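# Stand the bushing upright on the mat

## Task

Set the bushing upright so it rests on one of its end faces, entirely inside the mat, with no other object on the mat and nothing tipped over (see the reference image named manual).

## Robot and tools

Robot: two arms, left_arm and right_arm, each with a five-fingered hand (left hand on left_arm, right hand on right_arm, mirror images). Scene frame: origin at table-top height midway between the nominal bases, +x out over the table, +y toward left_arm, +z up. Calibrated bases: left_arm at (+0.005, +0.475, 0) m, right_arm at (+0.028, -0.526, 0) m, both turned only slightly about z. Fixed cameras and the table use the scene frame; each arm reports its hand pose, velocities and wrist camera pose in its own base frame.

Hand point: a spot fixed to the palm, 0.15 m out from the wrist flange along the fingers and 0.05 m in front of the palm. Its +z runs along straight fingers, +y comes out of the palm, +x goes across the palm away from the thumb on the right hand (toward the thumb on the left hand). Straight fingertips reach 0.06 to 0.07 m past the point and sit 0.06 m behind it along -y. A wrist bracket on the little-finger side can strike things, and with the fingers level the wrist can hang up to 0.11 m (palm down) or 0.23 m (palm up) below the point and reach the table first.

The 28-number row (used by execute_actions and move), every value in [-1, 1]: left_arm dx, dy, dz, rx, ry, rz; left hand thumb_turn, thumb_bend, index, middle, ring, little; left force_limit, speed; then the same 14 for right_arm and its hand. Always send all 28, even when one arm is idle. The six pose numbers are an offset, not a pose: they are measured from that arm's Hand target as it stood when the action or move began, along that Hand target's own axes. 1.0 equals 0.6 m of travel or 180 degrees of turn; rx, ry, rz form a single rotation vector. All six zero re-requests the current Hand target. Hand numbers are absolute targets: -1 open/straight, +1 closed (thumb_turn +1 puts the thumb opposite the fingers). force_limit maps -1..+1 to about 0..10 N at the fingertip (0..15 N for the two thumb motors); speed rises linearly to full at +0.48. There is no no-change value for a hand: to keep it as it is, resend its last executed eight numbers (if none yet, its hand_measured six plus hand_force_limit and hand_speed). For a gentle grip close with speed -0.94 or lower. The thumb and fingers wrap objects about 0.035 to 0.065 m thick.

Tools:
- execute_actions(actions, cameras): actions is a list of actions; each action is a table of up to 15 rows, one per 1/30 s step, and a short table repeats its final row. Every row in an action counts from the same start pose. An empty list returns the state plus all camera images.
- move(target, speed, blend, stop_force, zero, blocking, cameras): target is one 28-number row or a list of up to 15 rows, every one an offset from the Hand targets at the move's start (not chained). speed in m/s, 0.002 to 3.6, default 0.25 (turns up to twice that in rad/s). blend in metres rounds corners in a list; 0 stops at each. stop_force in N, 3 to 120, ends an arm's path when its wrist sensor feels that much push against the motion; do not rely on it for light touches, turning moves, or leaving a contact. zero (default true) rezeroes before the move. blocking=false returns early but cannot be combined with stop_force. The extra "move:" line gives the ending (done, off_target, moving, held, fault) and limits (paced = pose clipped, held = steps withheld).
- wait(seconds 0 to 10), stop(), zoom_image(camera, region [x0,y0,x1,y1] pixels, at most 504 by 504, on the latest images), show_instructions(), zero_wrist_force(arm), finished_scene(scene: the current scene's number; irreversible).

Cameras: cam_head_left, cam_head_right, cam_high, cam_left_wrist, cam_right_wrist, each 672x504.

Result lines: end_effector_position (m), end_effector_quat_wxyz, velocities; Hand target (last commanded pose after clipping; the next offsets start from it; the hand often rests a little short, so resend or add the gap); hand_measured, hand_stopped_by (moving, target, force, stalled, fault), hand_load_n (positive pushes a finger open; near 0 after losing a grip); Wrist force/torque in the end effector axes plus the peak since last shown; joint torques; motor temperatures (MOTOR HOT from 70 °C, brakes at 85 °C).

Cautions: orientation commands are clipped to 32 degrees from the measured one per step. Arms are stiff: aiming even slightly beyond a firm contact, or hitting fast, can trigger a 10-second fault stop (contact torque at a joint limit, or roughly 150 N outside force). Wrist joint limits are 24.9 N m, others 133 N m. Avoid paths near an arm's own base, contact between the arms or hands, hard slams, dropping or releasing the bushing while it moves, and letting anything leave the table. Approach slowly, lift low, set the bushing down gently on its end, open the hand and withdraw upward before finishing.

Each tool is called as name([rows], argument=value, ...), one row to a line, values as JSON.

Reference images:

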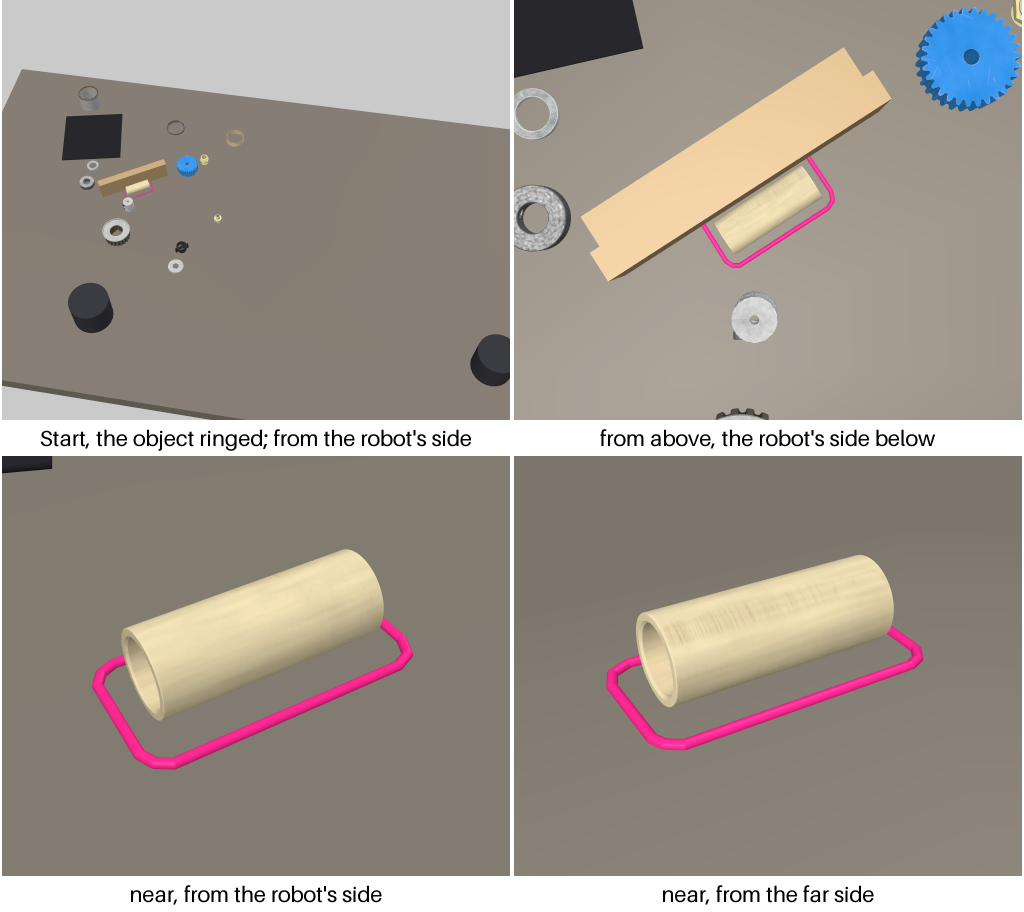

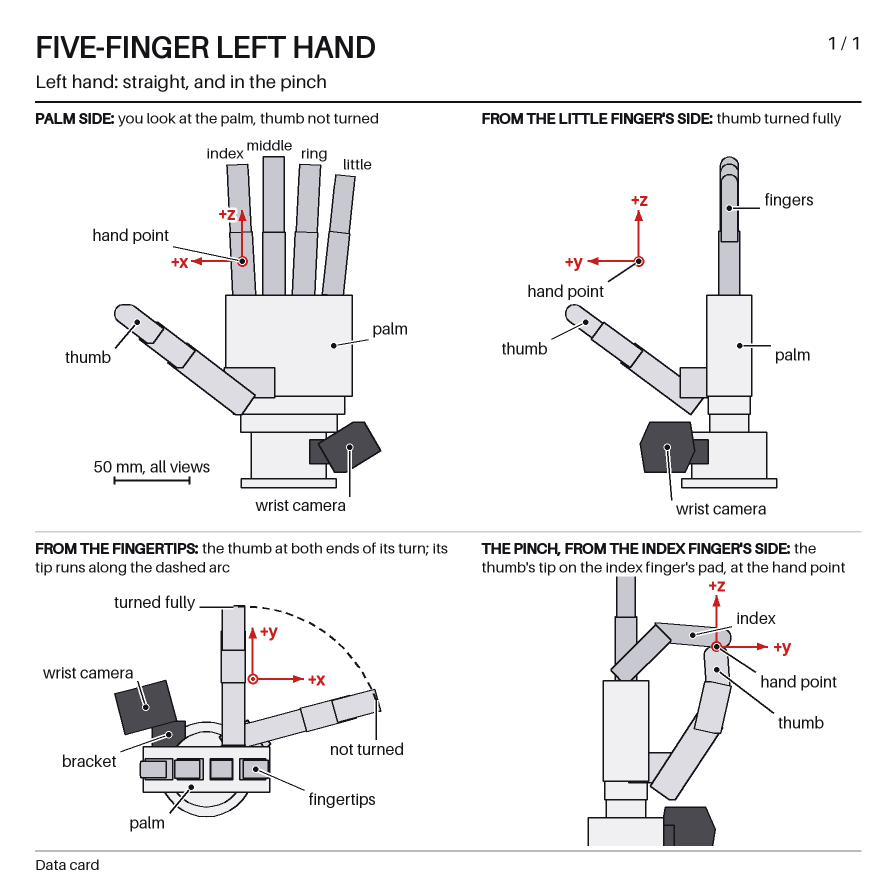

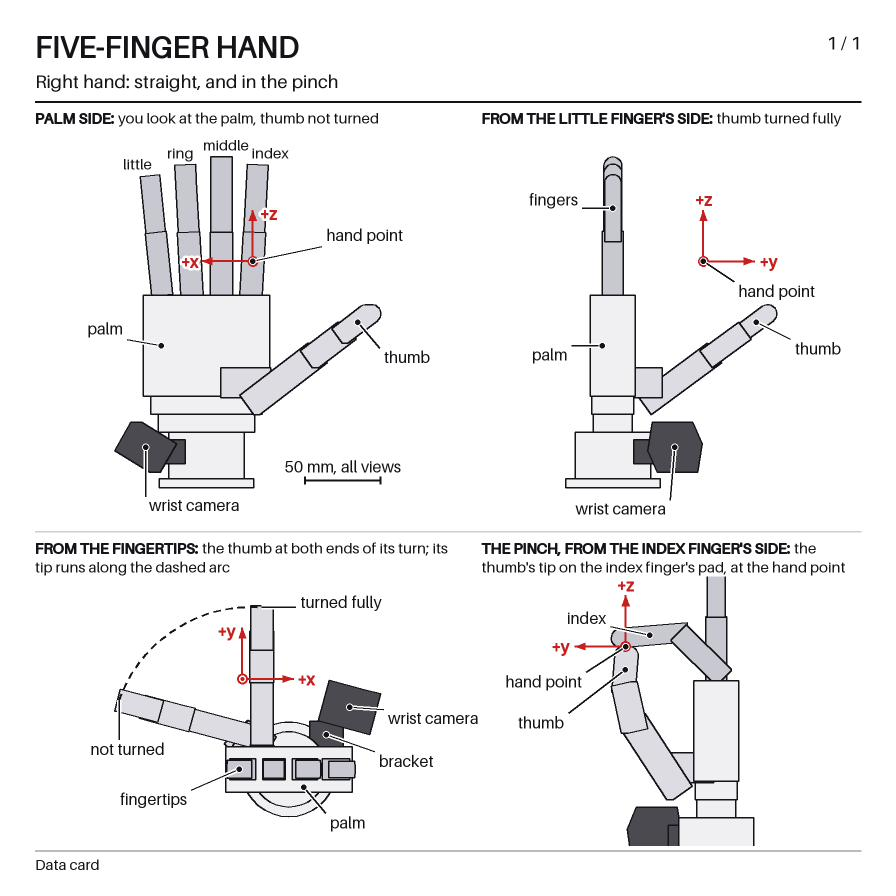

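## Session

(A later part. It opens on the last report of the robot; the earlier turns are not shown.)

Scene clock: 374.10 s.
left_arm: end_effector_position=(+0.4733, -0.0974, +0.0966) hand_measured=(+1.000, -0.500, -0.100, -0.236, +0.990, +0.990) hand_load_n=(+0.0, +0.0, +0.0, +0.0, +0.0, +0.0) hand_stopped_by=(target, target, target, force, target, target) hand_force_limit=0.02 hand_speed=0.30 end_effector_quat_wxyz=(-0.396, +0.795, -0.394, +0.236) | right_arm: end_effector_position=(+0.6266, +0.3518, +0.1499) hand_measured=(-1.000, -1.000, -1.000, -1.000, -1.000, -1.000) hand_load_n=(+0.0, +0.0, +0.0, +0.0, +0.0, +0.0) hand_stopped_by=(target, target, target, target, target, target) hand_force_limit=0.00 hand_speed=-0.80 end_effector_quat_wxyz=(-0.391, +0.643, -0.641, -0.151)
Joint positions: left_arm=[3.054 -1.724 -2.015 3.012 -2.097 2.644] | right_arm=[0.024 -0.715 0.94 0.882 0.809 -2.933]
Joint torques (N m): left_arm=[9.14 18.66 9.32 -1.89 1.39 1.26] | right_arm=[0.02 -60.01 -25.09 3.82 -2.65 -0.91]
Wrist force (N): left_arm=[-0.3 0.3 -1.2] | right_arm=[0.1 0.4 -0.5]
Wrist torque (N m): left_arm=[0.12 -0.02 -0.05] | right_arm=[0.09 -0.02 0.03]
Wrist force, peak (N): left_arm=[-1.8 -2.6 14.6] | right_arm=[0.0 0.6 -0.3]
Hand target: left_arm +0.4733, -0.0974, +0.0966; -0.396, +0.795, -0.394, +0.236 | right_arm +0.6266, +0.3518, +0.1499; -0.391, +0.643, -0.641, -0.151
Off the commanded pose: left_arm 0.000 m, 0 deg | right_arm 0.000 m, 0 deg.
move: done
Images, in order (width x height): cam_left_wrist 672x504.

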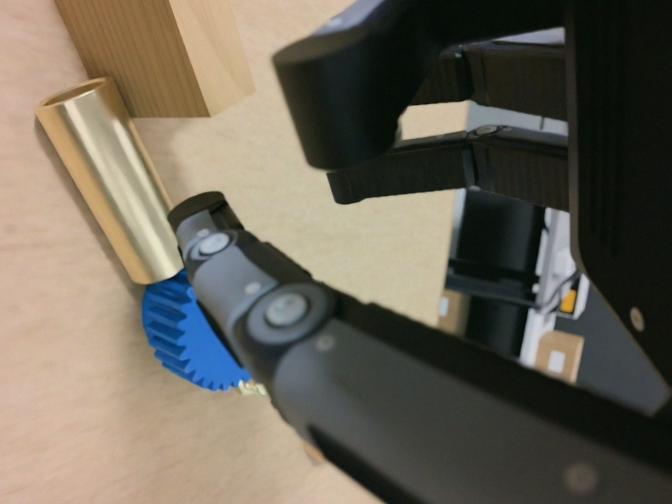

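move(target=[0,0.03,0.02,0,0,0,1,-0.5,-0.1,1,0.99,0.99,0.6,0.2,0,0,0,0,0,0,-1,-1,-1,-1,-1,-1,0,-0.8], speed=0.06)

move(target=[0,0.072,0.0514,0,0,0,1,-0.5,-0.1,1,0.99,0.99,0.6,0.2,0,0,0,0,0,0,-1,-1,-1,-1,-1,-1,0,-0.8], speed=0.05, stop_force=5, cameras=["cam_head_right","cam_left_wrist","cam_high"])

zoom_image(camera="cam_high", region=[380, 130, 470, 220])

Scene clock: 378.30 s.
left_arm: end_effector_position=(+0.4735, -0.0988, +0.0749) hand_measured=(+1.000, -0.502, -0.100, +0.740, +0.990, +0.990) hand_load_n=(+2.0, +9.5, +0.0, +6.5, +0.0, +0.0) hand_stopped_by=(target, target, target, force, target, target) hand_force_limit=0.60 hand_speed=0.20 end_effector_quat_wxyz=(-0.396, +0.795, -0.394, +0.236) | right_arm: end_effector_position=(+0.6266, +0.3518, +0.1499) hand_measured=(-1.000, -1.000, -1.000, -1.000, -1.000, -1.000) hand_load_n=(+0.0, +0.0, +0.0, +0.0, +0.0, +0.0) hand_stopped_by=(target, target, target, target, target, target) hand_force_limit=0.00 hand_speed=-0.80 end_effector_quat_wxyz=(-0.391, +0.643, -0.641, -0.151)
Joint positions: left_arm=[3.05 -1.759 -2.04 3.07 -2.1 2.641] | right_arm=[0.024 -0.715 0.94 0.882 0.809 -2.933]
Joint torques (N m): left_arm=[-3.69 28.88 25.68 -2.03 -1.1 -0.37] | right_arm=[0.19 -59.4 -24.42 3.68 -2.75 -0.84]
Wrist force (N): left_arm=[-0.3 0.7 -1.4] | right_arm=[-0.1 0.5 -0.2]
Wrist torque (N m): left_arm=[0.23 -0.03 -0.04] | right_arm=[0.09 0.02 0.01]
Wrist force, peak (N): left_arm=[-0.2 0.7 -1.7] | right_arm=[0.0 0.7 -0.6]
Hand target: left_arm +0.4736, -0.0988, +0.0750; -0.396, +0.795, -0.394, +0.236 | right_arm +0.6266, +0.3518, +0.1499; -0.391, +0.643, -0.641, -0.151
Off the commanded pose: left_arm 0.000 m, 0 deg | right_arm 0.000 m, 0 deg.
move: done

Scene clock: 380.13 s.
left_arm: end_effector_position=(+0.4751, -0.1005, +0.0393) hand_measured=(+1.000, -0.502, -0.100, +0.740, +0.990, +0.990) hand_load_n=(+2.5, +10.0, +0.0, +2.5, +0.5, +0.0) hand_stopped_by=(target, target, target, force, target, target) hand_force_limit=0.60 hand_speed=0.20 end_effector_quat_wxyz=(-0.396, +0.795, -0.394, +0.236) | right_arm: end_effector_position=(+0.6266, +0.3518, +0.1499) hand_measured=(-1.000, -1.000, -1.000, -1.000, -1.000, -1.000) hand_load_n=(-0.5, +0.0, +0.0, +0.0, +0.0, +0.0) hand_stopped_by=(target, target, target, target, target, target) hand_force_limit=0.00 hand_speed=-0.80 end_effector_quat_wxyz=(-0.391, +0.643, -0.641, -0.151)
Joint positions: left_arm=[3.045 -1.826 -2.072 3.167 -2.104 2.637] | right_arm=[0.024 -0.715 0.94 0.882 0.809 -2.933]
Joint torques (N m): left_arm=[10.69 20.16 24.23 0.25 -2.19 0.81] | right_arm=[0.46 -59.5 -24.89 3.69 -2.61 -0.9]
Wrist force (N): left_arm=[0.0 -0.4 -3.1] | right_arm=[-0.2 0.6 -0.3]
Wrist torque (N m): left_arm=[0.19 -0.08 0.00] | right_arm=[0.10 0.03 0.01]
Wrist force, peak (N): left_arm=[-4.7 -52.0 -56.6] | right_arm=[-0.1 0.5 -0.6]
Hand target: left_arm +0.4751, -0.1005, +0.0393; -0.396, +0.795, -0.394, +0.236 (not the last commanded pose) | right_arm +0.6266, +0.3518, +0.1499; -0.391, +0.643, -0.641, -0.151
Off the commanded pose: left_arm 0.017 m, 0 deg | right_arm 0.000 m, 0 deg.
move: contact (left_arm)
Images, in order (width x height): cam_head_right 672x504, cam_high 672x504, cam_left_wrist 672x504.

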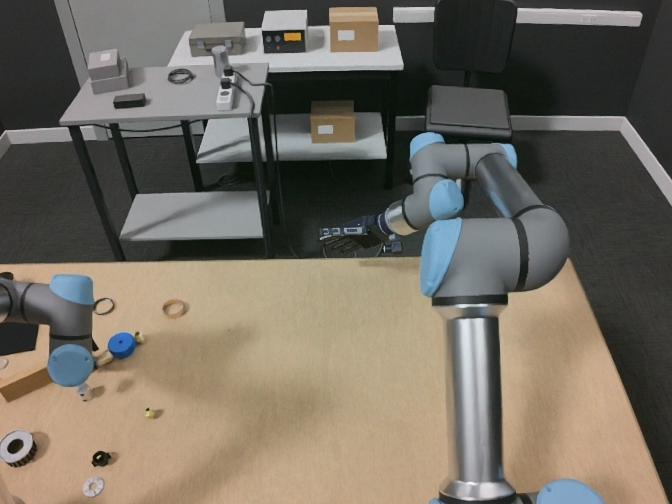

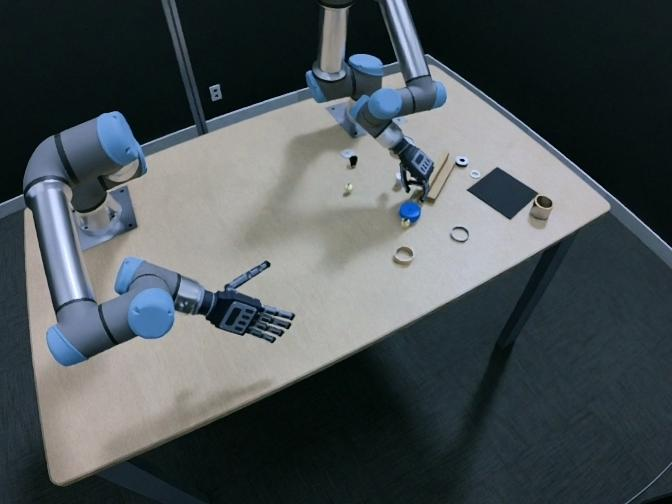

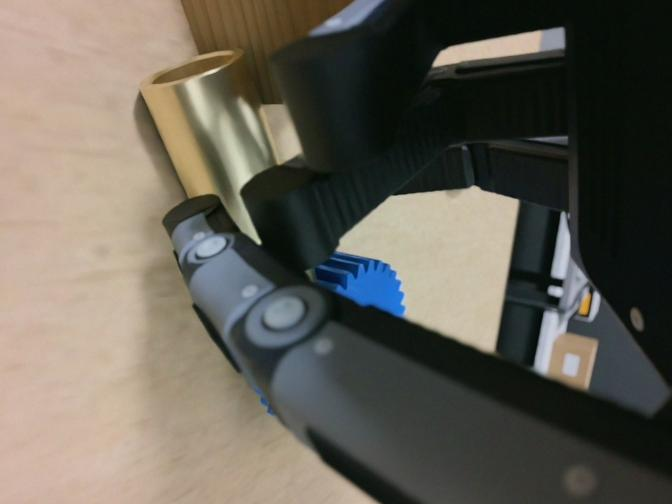

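Scaled by 5.600 from the camera's 672x504 image, which has a finer 960x720 frame.

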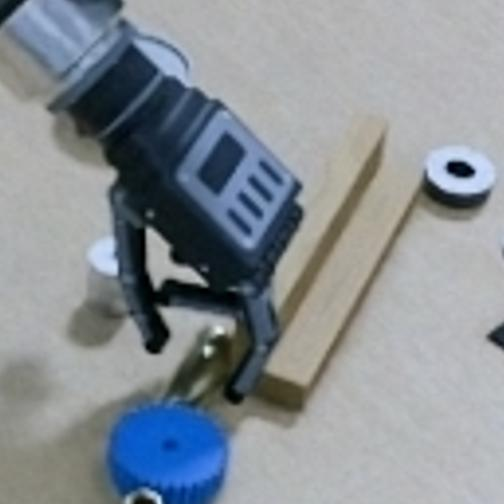

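move(target=[0,-0.044,-0.025,0,0,0,1,-0.45,-0.12,-1,-1,-1,0.6,0.2,0,0,0,0,0,0,-1,-1,-1,-1,-1,-1,0,-0.8], speed=0.1)

move(target=[0,0.061,0.0492,0,0,0,1,-0.45,-0.12,-1,-1,-1,0.6,0.2,0,0,0,0,0,0,-1,-1,-1,-1,-1,-1,0,-0.8], speed=0.04, stop_force=5, cameras=["cam_head_right","cam_left_wrist","cam_high"])

zoom_image(camera="cam_high", region=[380, 130, 470, 220])

Scene clock: 384.27 s.
left_arm: end_effector_position=(+0.4765, -0.0972, +0.0695) hand_measured=(+1.000, -0.466, -0.120, +0.704, +0.144, -1.000) hand_load_n=(+5.0, +19.5, +0.0, -17.5, -18.0, +0.0) hand_stopped_by=(target, force, target, stalled, stalled, target) hand_force_limit=0.60 hand_speed=0.20 end_effector_quat_wxyz=(-0.396, +0.795, -0.394, +0.236) | right_arm: end_effector_position=(+0.6266, +0.3518, +0.1499) hand_measured=(-1.000, -1.000, -1.000, -1.000, -1.000, -1.000) hand_load_n=(+0.0, +0.0, +0.0, +0.0, +0.0, +0.0) hand_stopped_by=(target, target, target, target, target, target) hand_force_limit=0.00 hand_speed=-0.80 end_effector_quat_wxyz=(-0.391, +0.643, -0.641, -0.151)
Joint positions: left_arm=[3.056 -1.772 -2.041 3.086 -2.096 2.645] | right_arm=[0.024 -0.715 0.94 0.882 0.809 -2.933]
Joint torques (N m): left_arm=[-8.57 7.03 -2.75 -1.77 -1 -1.36] | right_arm=[0.51 -60.33 -23.67 3.74 -2.62 -0.95]
Wrist force (N): left_arm=[0.9 -17.4 -18.8] | right_arm=[-0.1 0.4 -0.2]
Wrist torque (N m): left_arm=[-0.28 -0.78 0.59] | right_arm=[0.07 0.00 0.02]
Wrist force, peak (N): left_arm=[1.4 2.1 -31.7] | right_arm=[0.1 0.2 -0.9]
Hand target: left_arm +0.4764, -0.0973, +0.0694; -0.396, +0.795, -0.394, +0.236 | right_arm +0.6266, +0.3518, +0.1499; -0.391, +0.643, -0.641, -0.151
Off the commanded pose: left_arm 0.000 m, 0 deg | right_arm 0.000 m, 0 deg.
move: done

Scene clock: 385.33 s.
left_arm: end_effector_position=(+0.4764, -0.0972, +0.0693) hand_measured=(+1.000, -0.466, -0.120, +0.704, +0.146, -1.000) hand_load_n=(+5.0, +19.5, +0.0, -17.5, -22.0, +0.0) hand_stopped_by=(target, force, target, stalled, stalled, target) hand_force_limit=0.60 hand_speed=0.20 end_effector_quat_wxyz=(-0.396, +0.795, -0.394, +0.236) | right_arm: end_effector_position=(+0.6266, +0.3518, +0.1499) hand_measured=(-1.000, -1.000, -1.000, -1.000, -1.000, -1.000) hand_load_n=(-0.5, +0.0, +0.0, +0.0, +0.0, +0.0) hand_stopped_by=(target, target, target, target, target, target) hand_force_limit=0.00 hand_speed=-0.80 end_effector_quat_wxyz=(-0.391, +0.643, -0.641, -0.151)
Joint positions: left_arm=[3.056 -1.772 -2.041 3.087 -2.096 2.645] | right_arm=[0.024 -0.715 0.94 0.882 0.809 -2.933]
Joint torques (N m): left_arm=[9.21 14.75 21.95 0.64 1.75 0.65] | right_arm=[0.58 -59.13 -24.25 3.71 -2.84 -0.87]
Wrist force (N): left_arm=[1.7 -10.7 -19.3] | right_arm=[-0.1 0.1 -0.1]
Wrist torque (N m): left_arm=[-0.10 -0.76 0.32] | right_arm=[0.03 0.00 0.00]
Wrist force, peak (N): left_arm=[1.0 -28.0 -24.5] | right_arm=[-0.2 0.6 -0.5]
Hand target: left_arm +0.4764, -0.0972, +0.0693; -0.396, +0.795, -0.394, +0.236 (not the last commanded pose) | right_arm +0.6266, +0.3518, +0.1499; -0.391, +0.643, -0.641, -0.151
Off the commanded pose: left_arm 0.047 m, 0 deg | right_arm 0.000 m, 0 deg.
move: contact (left_arm)
Images, in order (width x height): cam_head_right 672x504, cam_high 672x504, cam_left_wrist 672x504.

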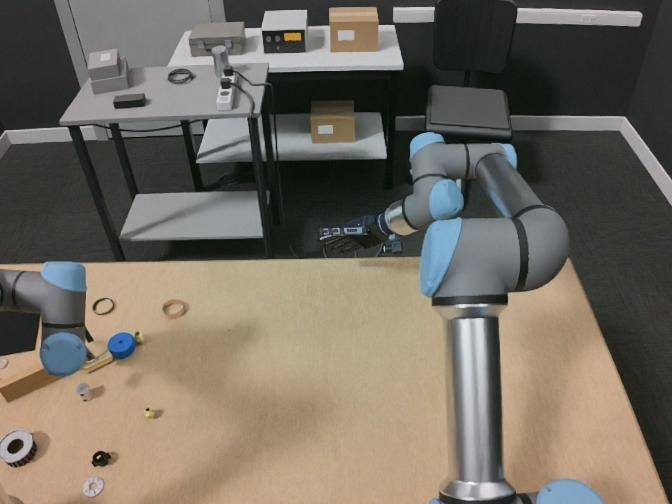

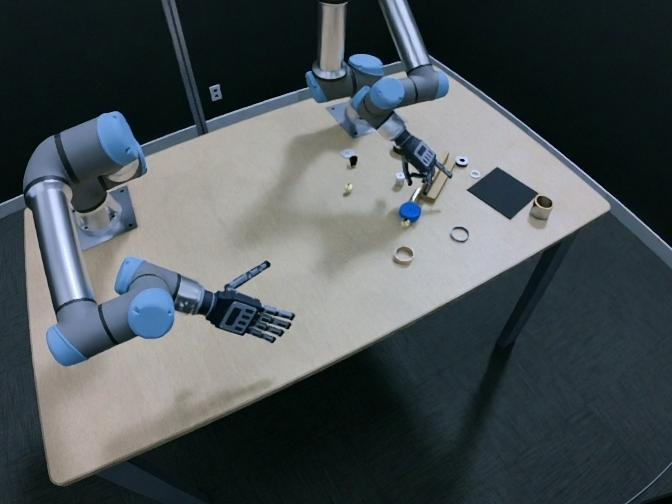

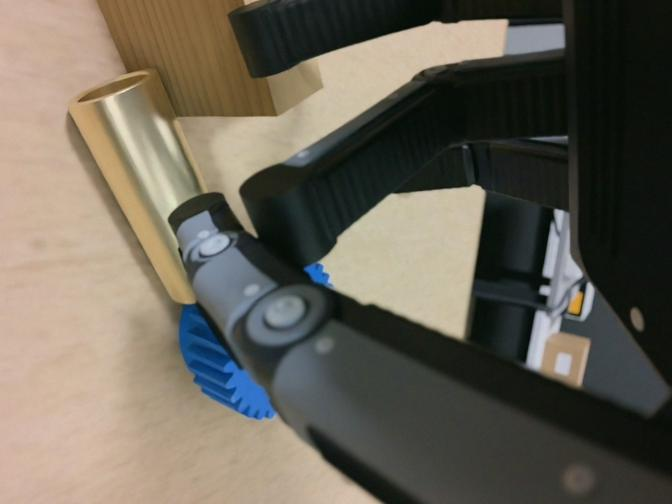

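Scaled by 5.600 from the camera's 672x504 image, which has a finer 960x720 frame.

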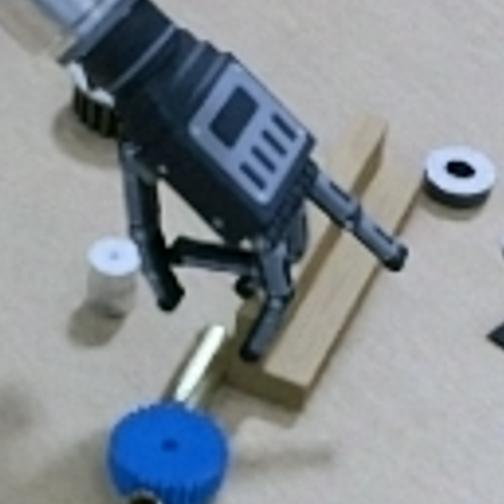

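move(target=[0,-0.12,-0.085,0,0,0,1,-1,-0.12,0.7,0.14,-1,0.6,0.2,0,0,0,0,0,0,-1,-1,-1,-1,-1,-1,0,-0.8], speed=0.15)

move(target=[0,0,0,0,0,0,-0.5,-0.98,-0.12,-1,-1,-1,0.6,0.3,0,0,0,0,0,0,-1,-1,-1,-1,-1,-1,0,-0.8], speed=0.15, cameras=["cam_left_wrist"])

Scene clock: 387.70 s.
left_arm: end_effector_position=(+0.4731, -0.0928, +0.1573) hand_measured=(+1.000, -1.000, -0.120, +0.700, +0.140, -1.000) hand_load_n=(+0.0, +0.0, +0.0, +0.0, +0.0, +0.5) hand_stopped_by=(target, target, target, target, target, target) hand_force_limit=0.60 hand_speed=0.20 end_effector_quat_wxyz=(-0.396, +0.795, -0.394, +0.236) | right_arm: end_effector_position=(+0.6266, +0.3518, +0.1499) hand_measured=(-1.000, -1.000, -1.000, -1.000, -1.000, -1.000) hand_load_n=(+0.0, +0.0, +0.0, +0.0, +0.0, +0.0) hand_stopped_by=(target, target, target, target, target, target) hand_force_limit=0.00 hand_speed=-0.80 end_effector_quat_wxyz=(-0.391, +0.643, -0.641, -0.151)
Joint positions: left_arm=[3.069 -1.64 -1.931 2.849 -2.087 2.655] | right_arm=[0.024 -0.715 0.94 0.882 0.809 -2.933]
Joint torques (N m): left_arm=[-8.57 23.93 10.5 -2.02 -2.11 -1.09] | right_arm=[0.7 -59.68 -23.79 3.78 -2.67 -1.17]
Wrist force (N): left_arm=[-0.2 0.8 -0.9] | right_arm=[0.2 0.3 -0.2]
Wrist torque (N m): left_arm=[0.21 0.00 -0.09] | right_arm=[0.05 -0.04 0.03]
Wrist force, peak (N): left_arm=[1.8 -12.1 -20.0] | right_arm=[-0.2 0.8 -0.5]
Hand target: left_arm +0.4730, -0.0928, +0.1574; -0.396, +0.795, -0.394, +0.236 | right_arm +0.6266, +0.3518, +0.1499; -0.391, +0.643, -0.641, -0.151
Off the commanded pose: left_arm 0.000 m, 0 deg | right_arm 0.000 m, 0 deg.
move: done

Scene clock: 388.60 s.
left_arm: end_effector_position=(+0.4730, -0.0928, +0.1574) hand_measured=(-0.500, -0.980, -0.120, -1.000, -1.000, -1.000) hand_load_n=(-0.5, +0.0, +0.0, +0.0, +0.0, +0.0) hand_stopped_by=(target, target, target, target, target, target) hand_force_limit=0.60 hand_speed=0.30 end_effector_quat_wxyz=(-0.396, +0.795, -0.394, +0.236) | right_arm: end_effector_position=(+0.6266, +0.3518, +0.1499) hand_measured=(-1.000, -1.000, -1.000, -1.000, -1.000, -1.000) hand_load_n=(+0.0, +0.0, +0.0, +0.0, +0.5, +0.0) hand_stopped_by=(target, target, target, target, target, target) hand_force_limit=0.00 hand_speed=-0.80 end_effector_quat_wxyz=(-0.391, +0.643, -0.641, -0.151)
Joint positions: left_arm=[3.069 -1.64 -1.931 2.849 -2.087 2.655] | right_arm=[0.024 -0.715 0.94 0.882 0.809 -2.933]
Joint torques (N m): left_arm=[-11.91 26.09 14.56 -1.28 -1.61 -1.18] | right_arm=[0.27 -59.45 -23.81 3.75 -2.86 -0.96]
Wrist force (N): left_arm=[-0.3 0.7 -1.0] | right_arm=[-0.1 0.3 -0.2]
Wrist torque (N m): left_arm=[0.19 0.00 -0.08] | right_arm=[0.05 0.02 0.01]
Wrist force, peak (N): left_arm=[-0.1 1.1 -1.4] | right_arm=[-0.5 0.5 -0.2]
Hand target: left_arm +0.4730, -0.0928, +0.1574; -0.396, +0.795, -0.394, +0.236 | right_arm +0.6266, +0.3518, +0.1499; -0.391, +0.643, -0.641, -0.151
Off the commanded pose: left_arm 0.000 m, 0 deg | right_arm 0.000 m, 0 deg.
move: done
Images, in order (width x height): cam_left_wrist 672x504.

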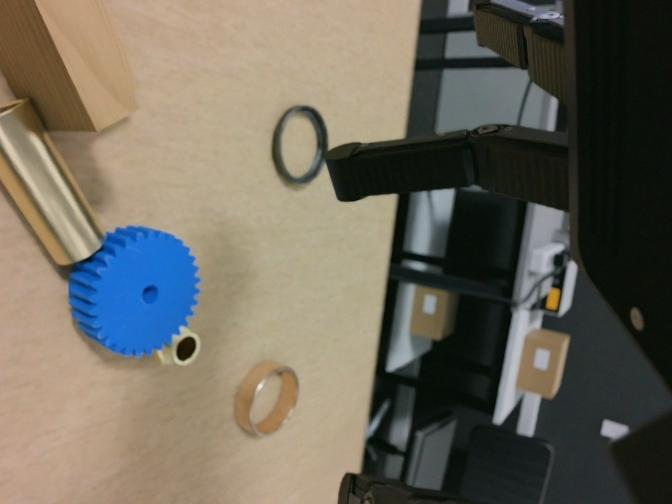

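move(target=[0,0.1,0.07,0,0,0,1,-0.45,-0.12,-1,-1,-1,0.6,0.3,0,0,0,0,0,0,-1,-1,-1,-1,-1,-1,0,-0.8], speed=0.12)

move(target=[0,0.0848,0.0595,0,0,0,1,-0.45,-0.12,-1,-1,-1,0.6,0.3,0,0,0,0,0,0,-1,-1,-1,-1,-1,-1,0,-0.8], speed=0.05, stop_force=5, cameras=["cam_head_right","cam_left_wrist","cam_high"])

zoom_image(camera="cam_high", region=[380, 130, 470, 220])

Scene clock: 394.20 s.
left_arm: end_effector_position=(+0.4754, -0.0967, +0.0843) hand_measured=(+1.000, -0.450, -0.120, -1.000, -1.000, -1.000) hand_load_n=(+0.0, +0.0, +0.0, +0.0, +0.0, +0.0) hand_stopped_by=(target, target, target, target, target, target) hand_force_limit=0.60 hand_speed=0.30 end_effector_quat_wxyz=(-0.396, +0.795, -0.394, +0.236) | right_arm: end_effector_position=(+0.6266, +0.3518, +0.1499) hand_measured=(-1.000, -1.000, -1.000, -1.000, -1.000, -1.000) hand_load_n=(+0.0, +0.0, +0.0, +0.0, +0.0, +0.0) hand_stopped_by=(target, target, target, target, target, target) hand_force_limit=0.00 hand_speed=-0.80 end_effector_quat_wxyz=(-0.391, +0.643, -0.641, -0.151)
Joint positions: left_arm=[3.057 -1.746 -2.026 3.046 -2.095 2.646] | right_arm=[0.024 -0.715 0.94 0.882 0.809 -2.933]
Joint torques (N m): left_arm=[6.32 18.74 23.6 0.27 0.81 0.94] | right_arm=[0.06 -59.5 -23.88 3.62 -2.77 -0.82]
Wrist force (N): left_arm=[-0.2 0.4 -1.3] | right_arm=[-0.1 0.3 -0.2]
Wrist torque (N m): left_arm=[0.15 -0.03 -0.04] | right_arm=[0.05 0.02 -0.01]
Wrist force, peak (N): left_arm=[0.2 -0.6 -1.9] | right_arm=[-0.3 0.8 -0.3]
Hand target: left_arm +0.4755, -0.0967, +0.0843; -0.396, +0.795, -0.394, +0.236 | right_arm +0.6266, +0.3518, +0.1499; -0.391, +0.643, -0.641, -0.151
Off the commanded pose: left_arm 0.000 m, 0 deg | right_arm 0.000 m, 0 deg.
move: done

Scene clock: 396.50 s.
left_arm: end_effector_position=(+0.4777, -0.1000, +0.0222) hand_measured=(+1.000, -0.450, -0.120, -1.000, -1.000, -1.000) hand_load_n=(+0.0, +0.0, +0.0, +0.0, +0.0, +0.0) hand_stopped_by=(target, target, target, target, target, target) hand_force_limit=0.60 hand_speed=0.30 end_effector_quat_wxyz=(-0.396, +0.795, -0.394, +0.236) | right_arm: end_effector_position=(+0.6266, +0.3518, +0.1499) hand_measured=(-1.000, -1.000, -1.000, -1.000, -1.000, -1.000) hand_load_n=(+0.0, +0.0, +0.5, +0.0, +0.0, +0.0) hand_stopped_by=(target, target, target, target, target, target) hand_force_limit=0.00 hand_speed=-0.80 end_effector_quat_wxyz=(-0.391, +0.643, -0.641, -0.151)
Joint positions: left_arm=[3.048 -1.862 -2.082 3.214 -2.102 2.639] | right_arm=[0.024 -0.715 0.94 0.882 0.809 -2.933]
Joint torques (N m): left_arm=[7.35 31.18 21.92 0.09 1.02 0.62] | right_arm=[1.5 -60.02 -24.58 3.79 -2.71 -1.01]
Wrist force (N): left_arm=[0.1 0.5 -1.8] | right_arm=[-0.3 -0.1 -0.4]
Wrist torque (N m): left_arm=[0.19 -0.09 0.00] | right_arm=[0.02 0.04 -0.01]
Wrist force, peak (N): left_arm=[-0.6 0.4 -1.7] | right_arm=[-0.1 0.7 -0.4]
Hand target: left_arm +0.4777, -0.1000, +0.0222; -0.396, +0.795, -0.394, +0.236 | right_arm +0.6266, +0.3518, +0.1499; -0.391, +0.643, -0.641, -0.151
Off the commanded pose: left_arm 0.000 m, 0 deg | right_arm 0.000 m, 0 deg.
move: done
Images, in order (width x height): cam_head_right 672x504, cam_high 672x504, cam_left_wrist 672x504.

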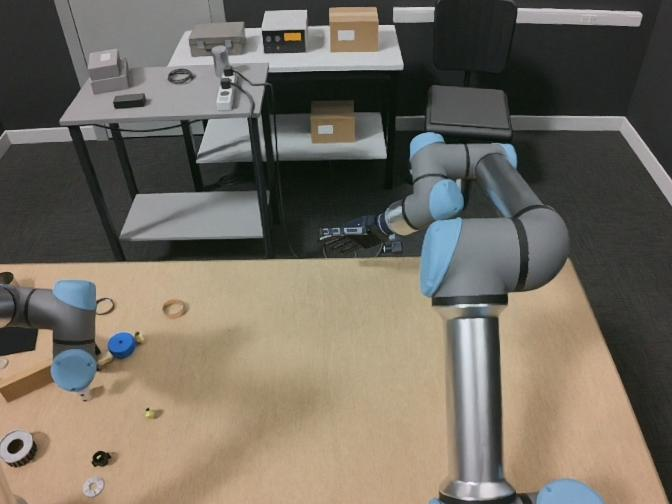

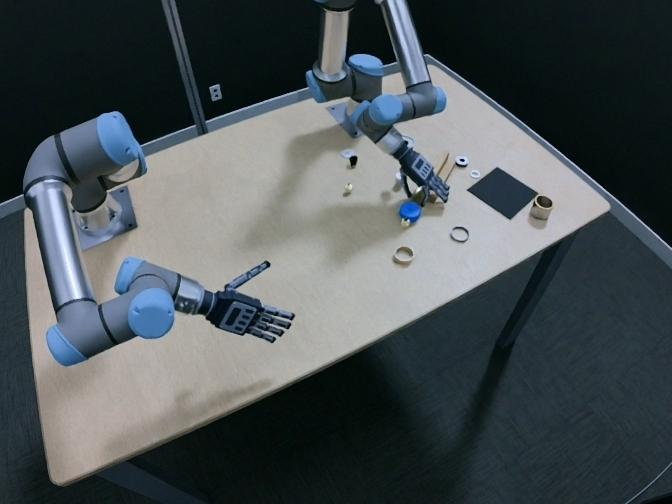

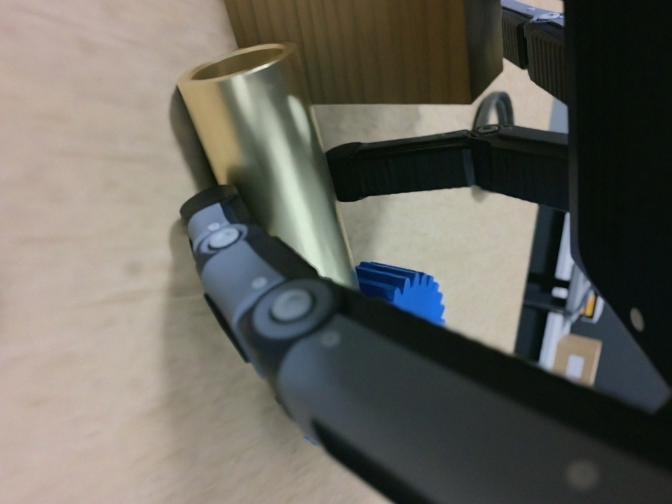

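Scaled by 5.600 from the camera's 672x504 image, which has a finer 960x720 frame.

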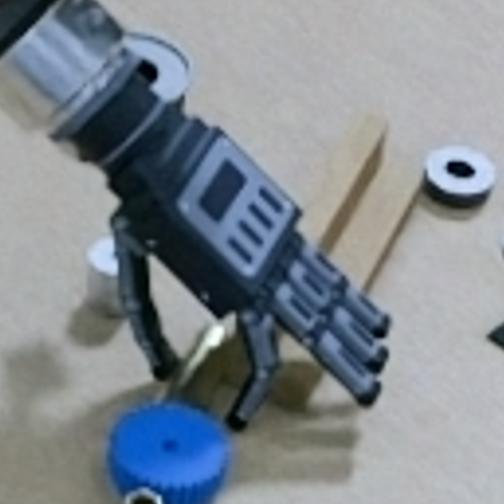

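move(target=[0,0,0,0,0,0,1,0.5,0.4,-1,-1,-1,-0.2,-0.7,0,0,0,0,0,0,-1,-1,-1,-1,-1,-1,0,-0.8], speed=0.05, cameras=["cam_left_wrist"])

Scene clock: 398.03 s.
left_arm: end_effector_position=(+0.4777, -0.1000, +0.0222) hand_measured=(+1.000, -0.400, +0.042, -1.000, -1.000, -1.000) hand_load_n=(-2.0, +9.5, +6.0, +0.0, +0.0, +0.0) hand_stopped_by=(target, force, force, target, target, target) hand_force_limit=-0.20 hand_speed=-0.70 end_effector_quat_wxyz=(-0.396, +0.795, -0.394, +0.236) | right_arm: end_effector_position=(+0.6266, +0.3518, +0.1499) hand_measured=(-1.000, -1.000, -1.000, -1.000, -1.000, -1.000) hand_load_n=(-0.5, +0.0, +0.0, +0.0, +0.0, +0.0) hand_stopped_by=(target, target, target, target, target, target) hand_force_limit=0.00 hand_speed=-0.80 end_effector_quat_wxyz=(-0.391, +0.643, -0.641, -0.151)
Joint positions: left_arm=[3.048 -1.862 -2.082 3.214 -2.102 2.639] | right_arm=[0.024 -0.715 0.94 0.882 0.809 -2.933]
Joint torques (N m): left_arm=[6.52 31.14 21.85 0.15 -1.74 0.78] | right_arm=[0.75 -59.32 -24.53 3.74 -2.72 -0.99]
Wrist force (N): left_arm=[-0.8 3.3 -4.2] | right_arm=[-0.1 0.2 -0.4]
Wrist torque (N m): left_arm=[0.22 -0.13 -0.08] | right_arm=[0.05 0.01 0.01]
Wrist force, peak (N): left_arm=[1.7 4.3 -5.2] | right_arm=[0.2 0.4 -0.6]
Hand target: left_arm +0.4777, -0.1000, +0.0222; -0.396, +0.795, -0.394, +0.236 | right_arm +0.6266, +0.3518, +0.1499; -0.391, +0.643, -0.641, -0.151
Off the commanded pose: left_arm 0.000 m, 0 deg | right_arm 0.000 m, 0 deg.
move: done
Images, in order (width x height): cam_left_wrist 672x504.

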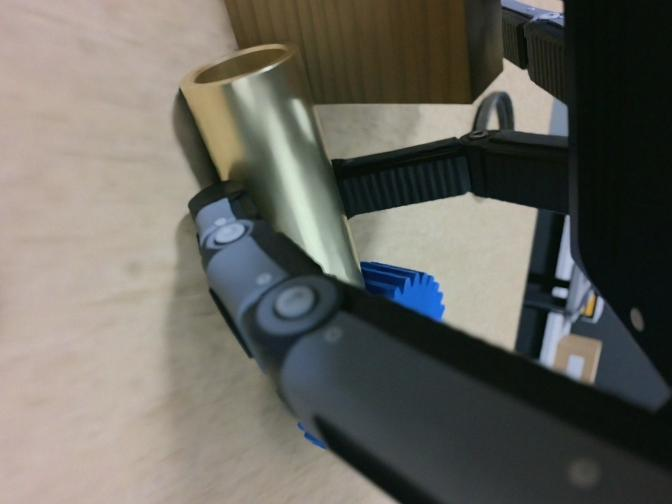

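move(target=[0,-0.068,-0.048,0,0,0,1,0.5,0.4,-1,-1,-1,-0.2,-0.7,0,0,0,0,0,0,-1,-1,-1,-1,-1,-1,0,-0.8], speed=0.06, cameras=["cam_left_wrist","cam_head_right"])

zoom_image(camera="cam_head_right", region=[40, 310, 160, 410])

Scene clock: 400.23 s.
left_arm: end_effector_position=(+0.4760, -0.0974, +0.0722) hand_measured=(+1.000, -0.398, +0.042, -1.000, -1.000, -1.000) hand_load_n=(+0.0, +0.0, +0.0, -0.5, +0.0, +0.0) hand_stopped_by=(target, force, force, target, target, target) hand_force_limit=-0.20 hand_speed=-0.70 end_effector_quat_wxyz=(-0.396, +0.795, -0.394, +0.236) | right_arm: end_effector_position=(+0.6266, +0.3518, +0.1499) hand_measured=(-1.000, -1.000, -1.000, -1.000, -1.000, -1.000) hand_load_n=(-0.5, +0.0, -0.5, +0.0, +0.0, +0.0) hand_stopped_by=(target, target, target, target, target, target) hand_force_limit=0.00 hand_speed=-0.80 end_effector_quat_wxyz=(-0.391, +0.643, -0.641, -0.151)
Joint positions: left_arm=[3.055 -1.767 -2.039 3.079 -2.097 2.645] | right_arm=[0.024 -0.715 0.94 0.882 0.809 -2.933]
Joint torques (N m): left_arm=[2.84 15.08 1.83 0.62 0.26 -0.29] | right_arm=[0.21 -59.74 -25.52 3.83 -2.81 -0.85]
Wrist force (N): left_arm=[-0.3 0.3 -1.4] | right_arm=[-0.3 0.4 -0.3]
Wrist torque (N m): left_arm=[0.15 -0.01 -0.12] | right_arm=[0.07 0.02 0.00]
Wrist force, peak (N): left_arm=[-0.1 5.2 -4.4] | right_arm=[0.0 0.6 -0.5]
Hand target: left_arm +0.4758, -0.0974, +0.0721; -0.396, +0.795, -0.394, +0.236 | right_arm +0.6266, +0.3518, +0.1499; -0.391, +0.643, -0.641, -0.151
Off the commanded pose: left_arm 0.000 m, 0 deg | right_arm 0.000 m, 0 deg.
move: done
Images, in order (width x height): cam_head_right 672x504, cam_left_wrist 672x504.

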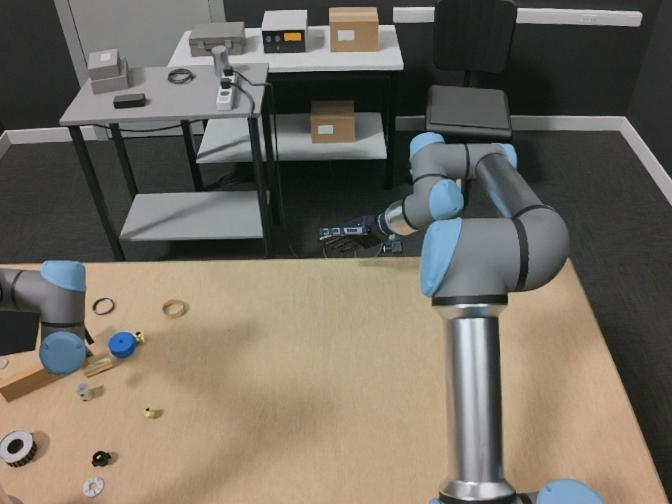

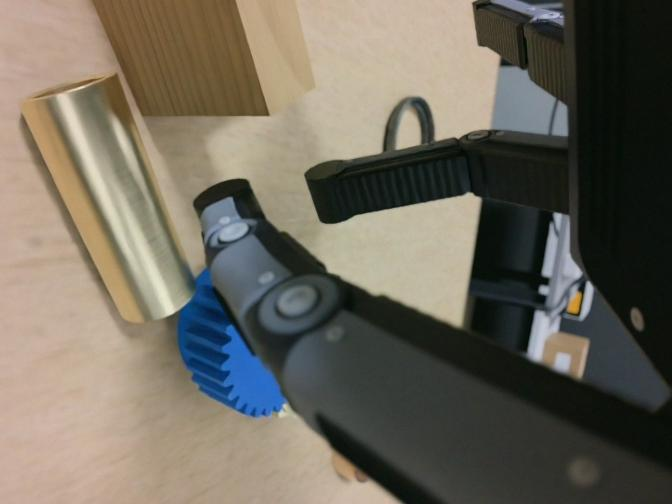

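Scaled by 4.200 from the camera's 672x504 image, which has a finer 960x720 frame.

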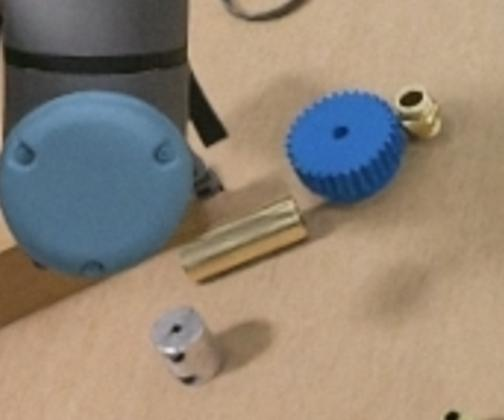

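move(target=[-0.0283,0.051,-0.009,0.039,0.0364,0.0255,1,-0.5,0,0,-1,-1,-0.2,0.2,0,0,0,0,0,0,-1,-1,-1,-1,-1,-1,0,-0.8], speed=0.1, cameras=["cam_left_wrist","cam_high"])

zoom_image(camera="cam_high", region=[380, 130, 470, 220])

Scene clock: 411.40 s.
left_arm: end_effector_position=(+0.4488, -0.0975, +0.0492) hand_measured=(+1.000, -0.500, +0.000, -0.496, -1.000, -1.000) hand_load_n=(+0.0, +0.0, +0.0, +24.5, +0.0, +0.0) hand_stopped_by=(target, target, target, force, target, target) hand_force_limit=-0.20 hand_speed=0.20 end_effector_quat_wxyz=(-0.430, +0.738, -0.432, +0.288) | right_arm: end_effector_position=(+0.6266, +0.3518, +0.1499) hand_measured=(-1.000, -1.000, -1.000, -1.000, -1.000, -1.000) hand_load_n=(+0.0, +0.0, +0.0, -0.5, +0.0, +0.0) hand_stopped_by=(target, target, target, target, target, target) hand_force_limit=0.00 hand_speed=-0.80 end_effector_quat_wxyz=(-0.391, +0.643, -0.641, -0.151)
Joint positions: left_arm=[3.073 -1.684 -2.263 3.404 -2.026 2.822] | right_arm=[0.024 -0.715 0.94 0.882 0.809 -2.933]
Joint torques (N m): left_arm=[-15.49 0.91 2.53 -5.99 -0.5 0.06] | right_arm=[0.58 -59.36 -24.17 3.85 -2.7 -0.89]
Wrist force (N): left_arm=[2.5 -25.2 9.6] | right_arm=[-0.1 0.3 -0.2]
Wrist torque (N m): left_arm=[0.26 0.33 0.54] | right_arm=[0.04 0.02 0.01]
Wrist force, peak (N): left_arm=[4.1 -27.4 11.0] | right_arm=[-0.3 0.8 -0.3]
Hand target: left_arm +0.4488, -0.0975, +0.0492; -0.430, +0.738, -0.432, +0.288 | right_arm +0.6266, +0.3518, +0.1499; -0.391, +0.643, -0.641, -0.151
Off the commanded pose: left_arm 0.000 m, 0 deg | right_arm 0.000 m, 0 deg.
move: done
Images, in order (width x height): cam_high 672x504, cam_left_wrist 672x504.

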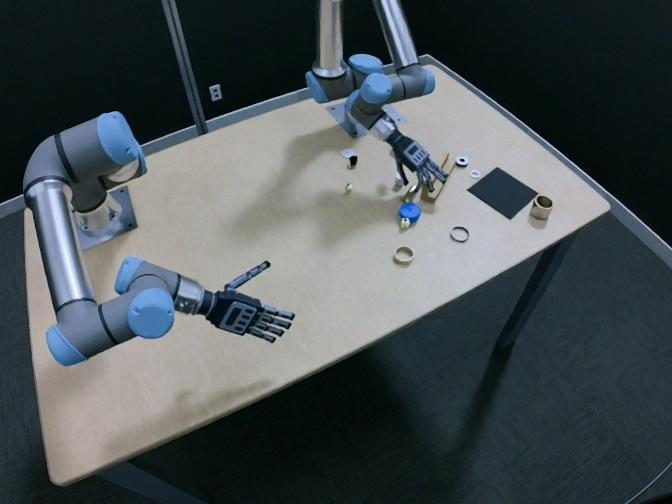

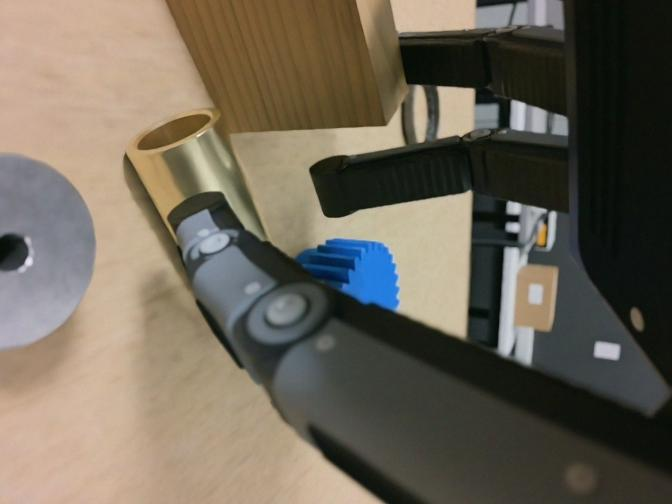

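Scaled by 5.600 from the camera's 672x504 image, which has a finer 960x720 frame.

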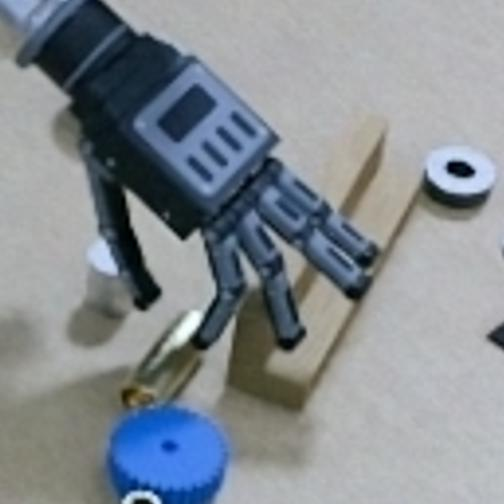

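move(target=[0.01,-0.041,-0.029,0,0,0,1,-0.5,0,-0.98,-1,-1,0.2,0.2,0,0,0,0,0,0,-1,-1,-1,-1,-1,-1,0,-0.8], speed=0.1)

move(target=[0,0.0865,0.046,0,0,0,1,-0.5,0,-0.98,-1,-1,0.2,0.2,0,0,0,0,0,0,-1,-1,-1,-1,-1,-1,0,-0.8], speed=0.05, stop_force=5, cameras=["cam_left_wrist","cam_high"])

zoom_image(camera="cam_high", region=[380, 130, 470, 220])

Scene clock: 415.60 s.
left_arm: end_effector_position=(+0.4474, -0.1033, +0.0794) hand_measured=(+1.000, -0.500, +0.000, -0.980, -1.000, -1.000) hand_load_n=(+0.0, +0.0, +0.0, +0.0, +0.0, +0.0) hand_stopped_by=(target, target, target, target, target, target) hand_force_limit=0.20 hand_speed=0.20 end_effector_quat_wxyz=(-0.430, +0.738, -0.432, +0.289) | right_arm: end_effector_position=(+0.6266, +0.3518, +0.1499) hand_measured=(-1.000, -1.000, -1.000, -1.000, -1.000, -1.000) hand_load_n=(+0.0, +0.0, +0.0, +0.0, +0.0, +0.0) hand_stopped_by=(target, target, target, target, target, target) hand_force_limit=0.00 hand_speed=-0.80 end_effector_quat_wxyz=(-0.391, +0.643, -0.641, -0.151)
Joint positions: left_arm=[3.052 -1.627 -2.222 3.301 -2.044 2.809] | right_arm=[0.024 -0.715 0.94 0.882 0.809 -2.933]
Joint torques (N m): left_arm=[10.3 14.14 2.96 -0.98 1.46 0.79] | right_arm=[1.09 -59.91 -25.28 3.77 -2.84 -1.02]
Wrist force (N): left_arm=[-0.4 1.2 -1.1] | right_arm=[0.0 0.4 -0.4]
Wrist torque (N m): left_arm=[0.33 0.03 -0.08] | right_arm=[0.07 -0.01 0.02]
Wrist force, peak (N): left_arm=[1.6 -26.9 8.8] | right_arm=[0.3 0.5 -0.6]
Hand target: left_arm +0.4473, -0.1032, +0.0793; -0.430, +0.738, -0.432, +0.288 | right_arm +0.6266, +0.3518, +0.1499; -0.391, +0.643, -0.641, -0.151
Off the commanded pose: left_arm 0.000 m, 0 deg | right_arm 0.000 m, 0 deg.
move: done

Scene clock: 417.80 s.
left_arm: end_effector_position=(+0.4490, -0.1058, +0.0220) hand_measured=(+1.000, -0.500, +0.000, -0.980, -1.000, -1.000) hand_load_n=(+0.0, +0.0, +0.0, +1.0, +0.0, +0.0) hand_stopped_by=(target, target, target, target, target, target) hand_force_limit=0.20 hand_speed=0.20 end_effector_quat_wxyz=(-0.430, +0.738, -0.432, +0.288) | right_arm: end_effector_position=(+0.6266, +0.3518, +0.1499) hand_measured=(-1.000, -1.000, -1.000, -1.000, -1.000, -1.000) hand_load_n=(+0.0, +0.0, +0.0, +0.0, +0.0, +0.0) hand_stopped_by=(target, target, target, target, target, target) hand_force_limit=0.00 hand_speed=-0.80 end_effector_quat_wxyz=(-0.391, +0.643, -0.641, -0.151)
Joint positions: left_arm=[3.043 -1.759 -2.276 3.484 -2.052 2.804] | right_arm=[0.024 -0.715 0.94 0.882 0.809 -2.933]
Joint torques (N m): left_arm=[10.81 10.82 21.97 0.63 1.68 0.8] | right_arm=[-0.51 -59.8 -24.79 3.7 -2.7 -0.79]
Wrist force (N): left_arm=[-0.2 -1.9 -2.3] | right_arm=[0.0 0.4 -0.5]
Wrist torque (N m): left_arm=[0.24 -0.05 0.02] | right_arm=[0.09 0.00 0.03]
Wrist force, peak (N): left_arm=[-0.6 -15.7 -4.2] | right_arm=[-0.1 0.7 -0.7]
Hand target: left_arm +0.4490, -0.1058, +0.0220; -0.430, +0.738, -0.432, +0.288 (not the last commanded pose) | right_arm +0.6266, +0.3518, +0.1499; -0.391, +0.643, -0.641, -0.151
Off the commanded pose: left_arm 0.001 m, 0 deg | right_arm 0.000 m, 0 deg.
move: contact (left_arm)
Images, in order (width x height): cam_high 672x504, cam_left_wrist 672x504.

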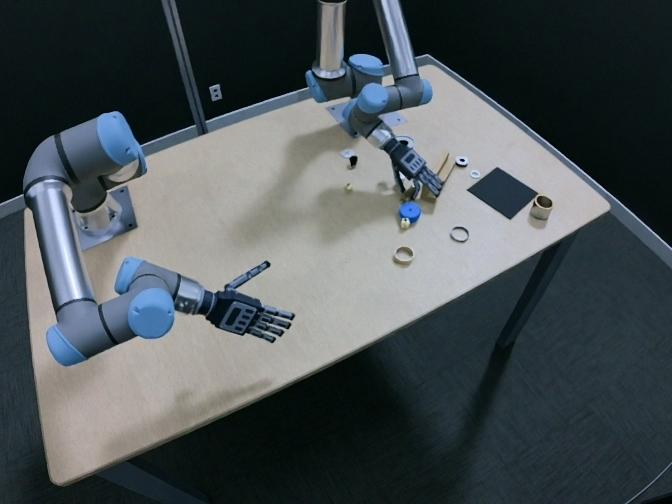

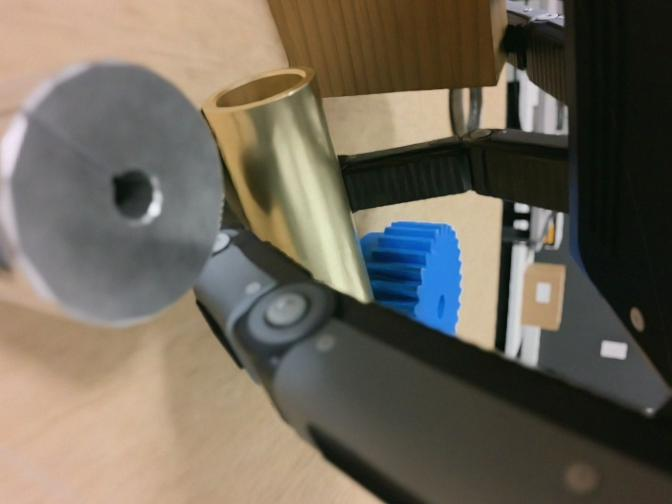

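Scaled by 5.600 from the camera's 672x504 image, which has a finer 960x720 frame.

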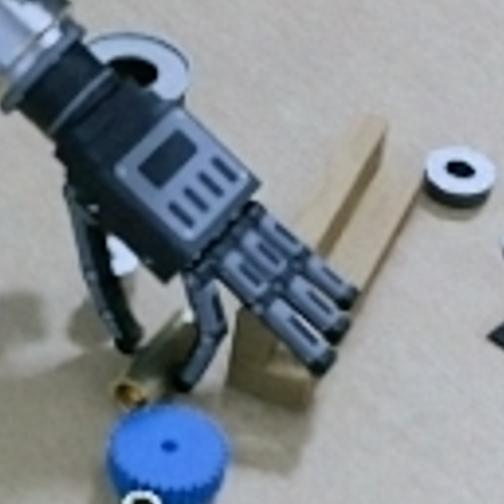

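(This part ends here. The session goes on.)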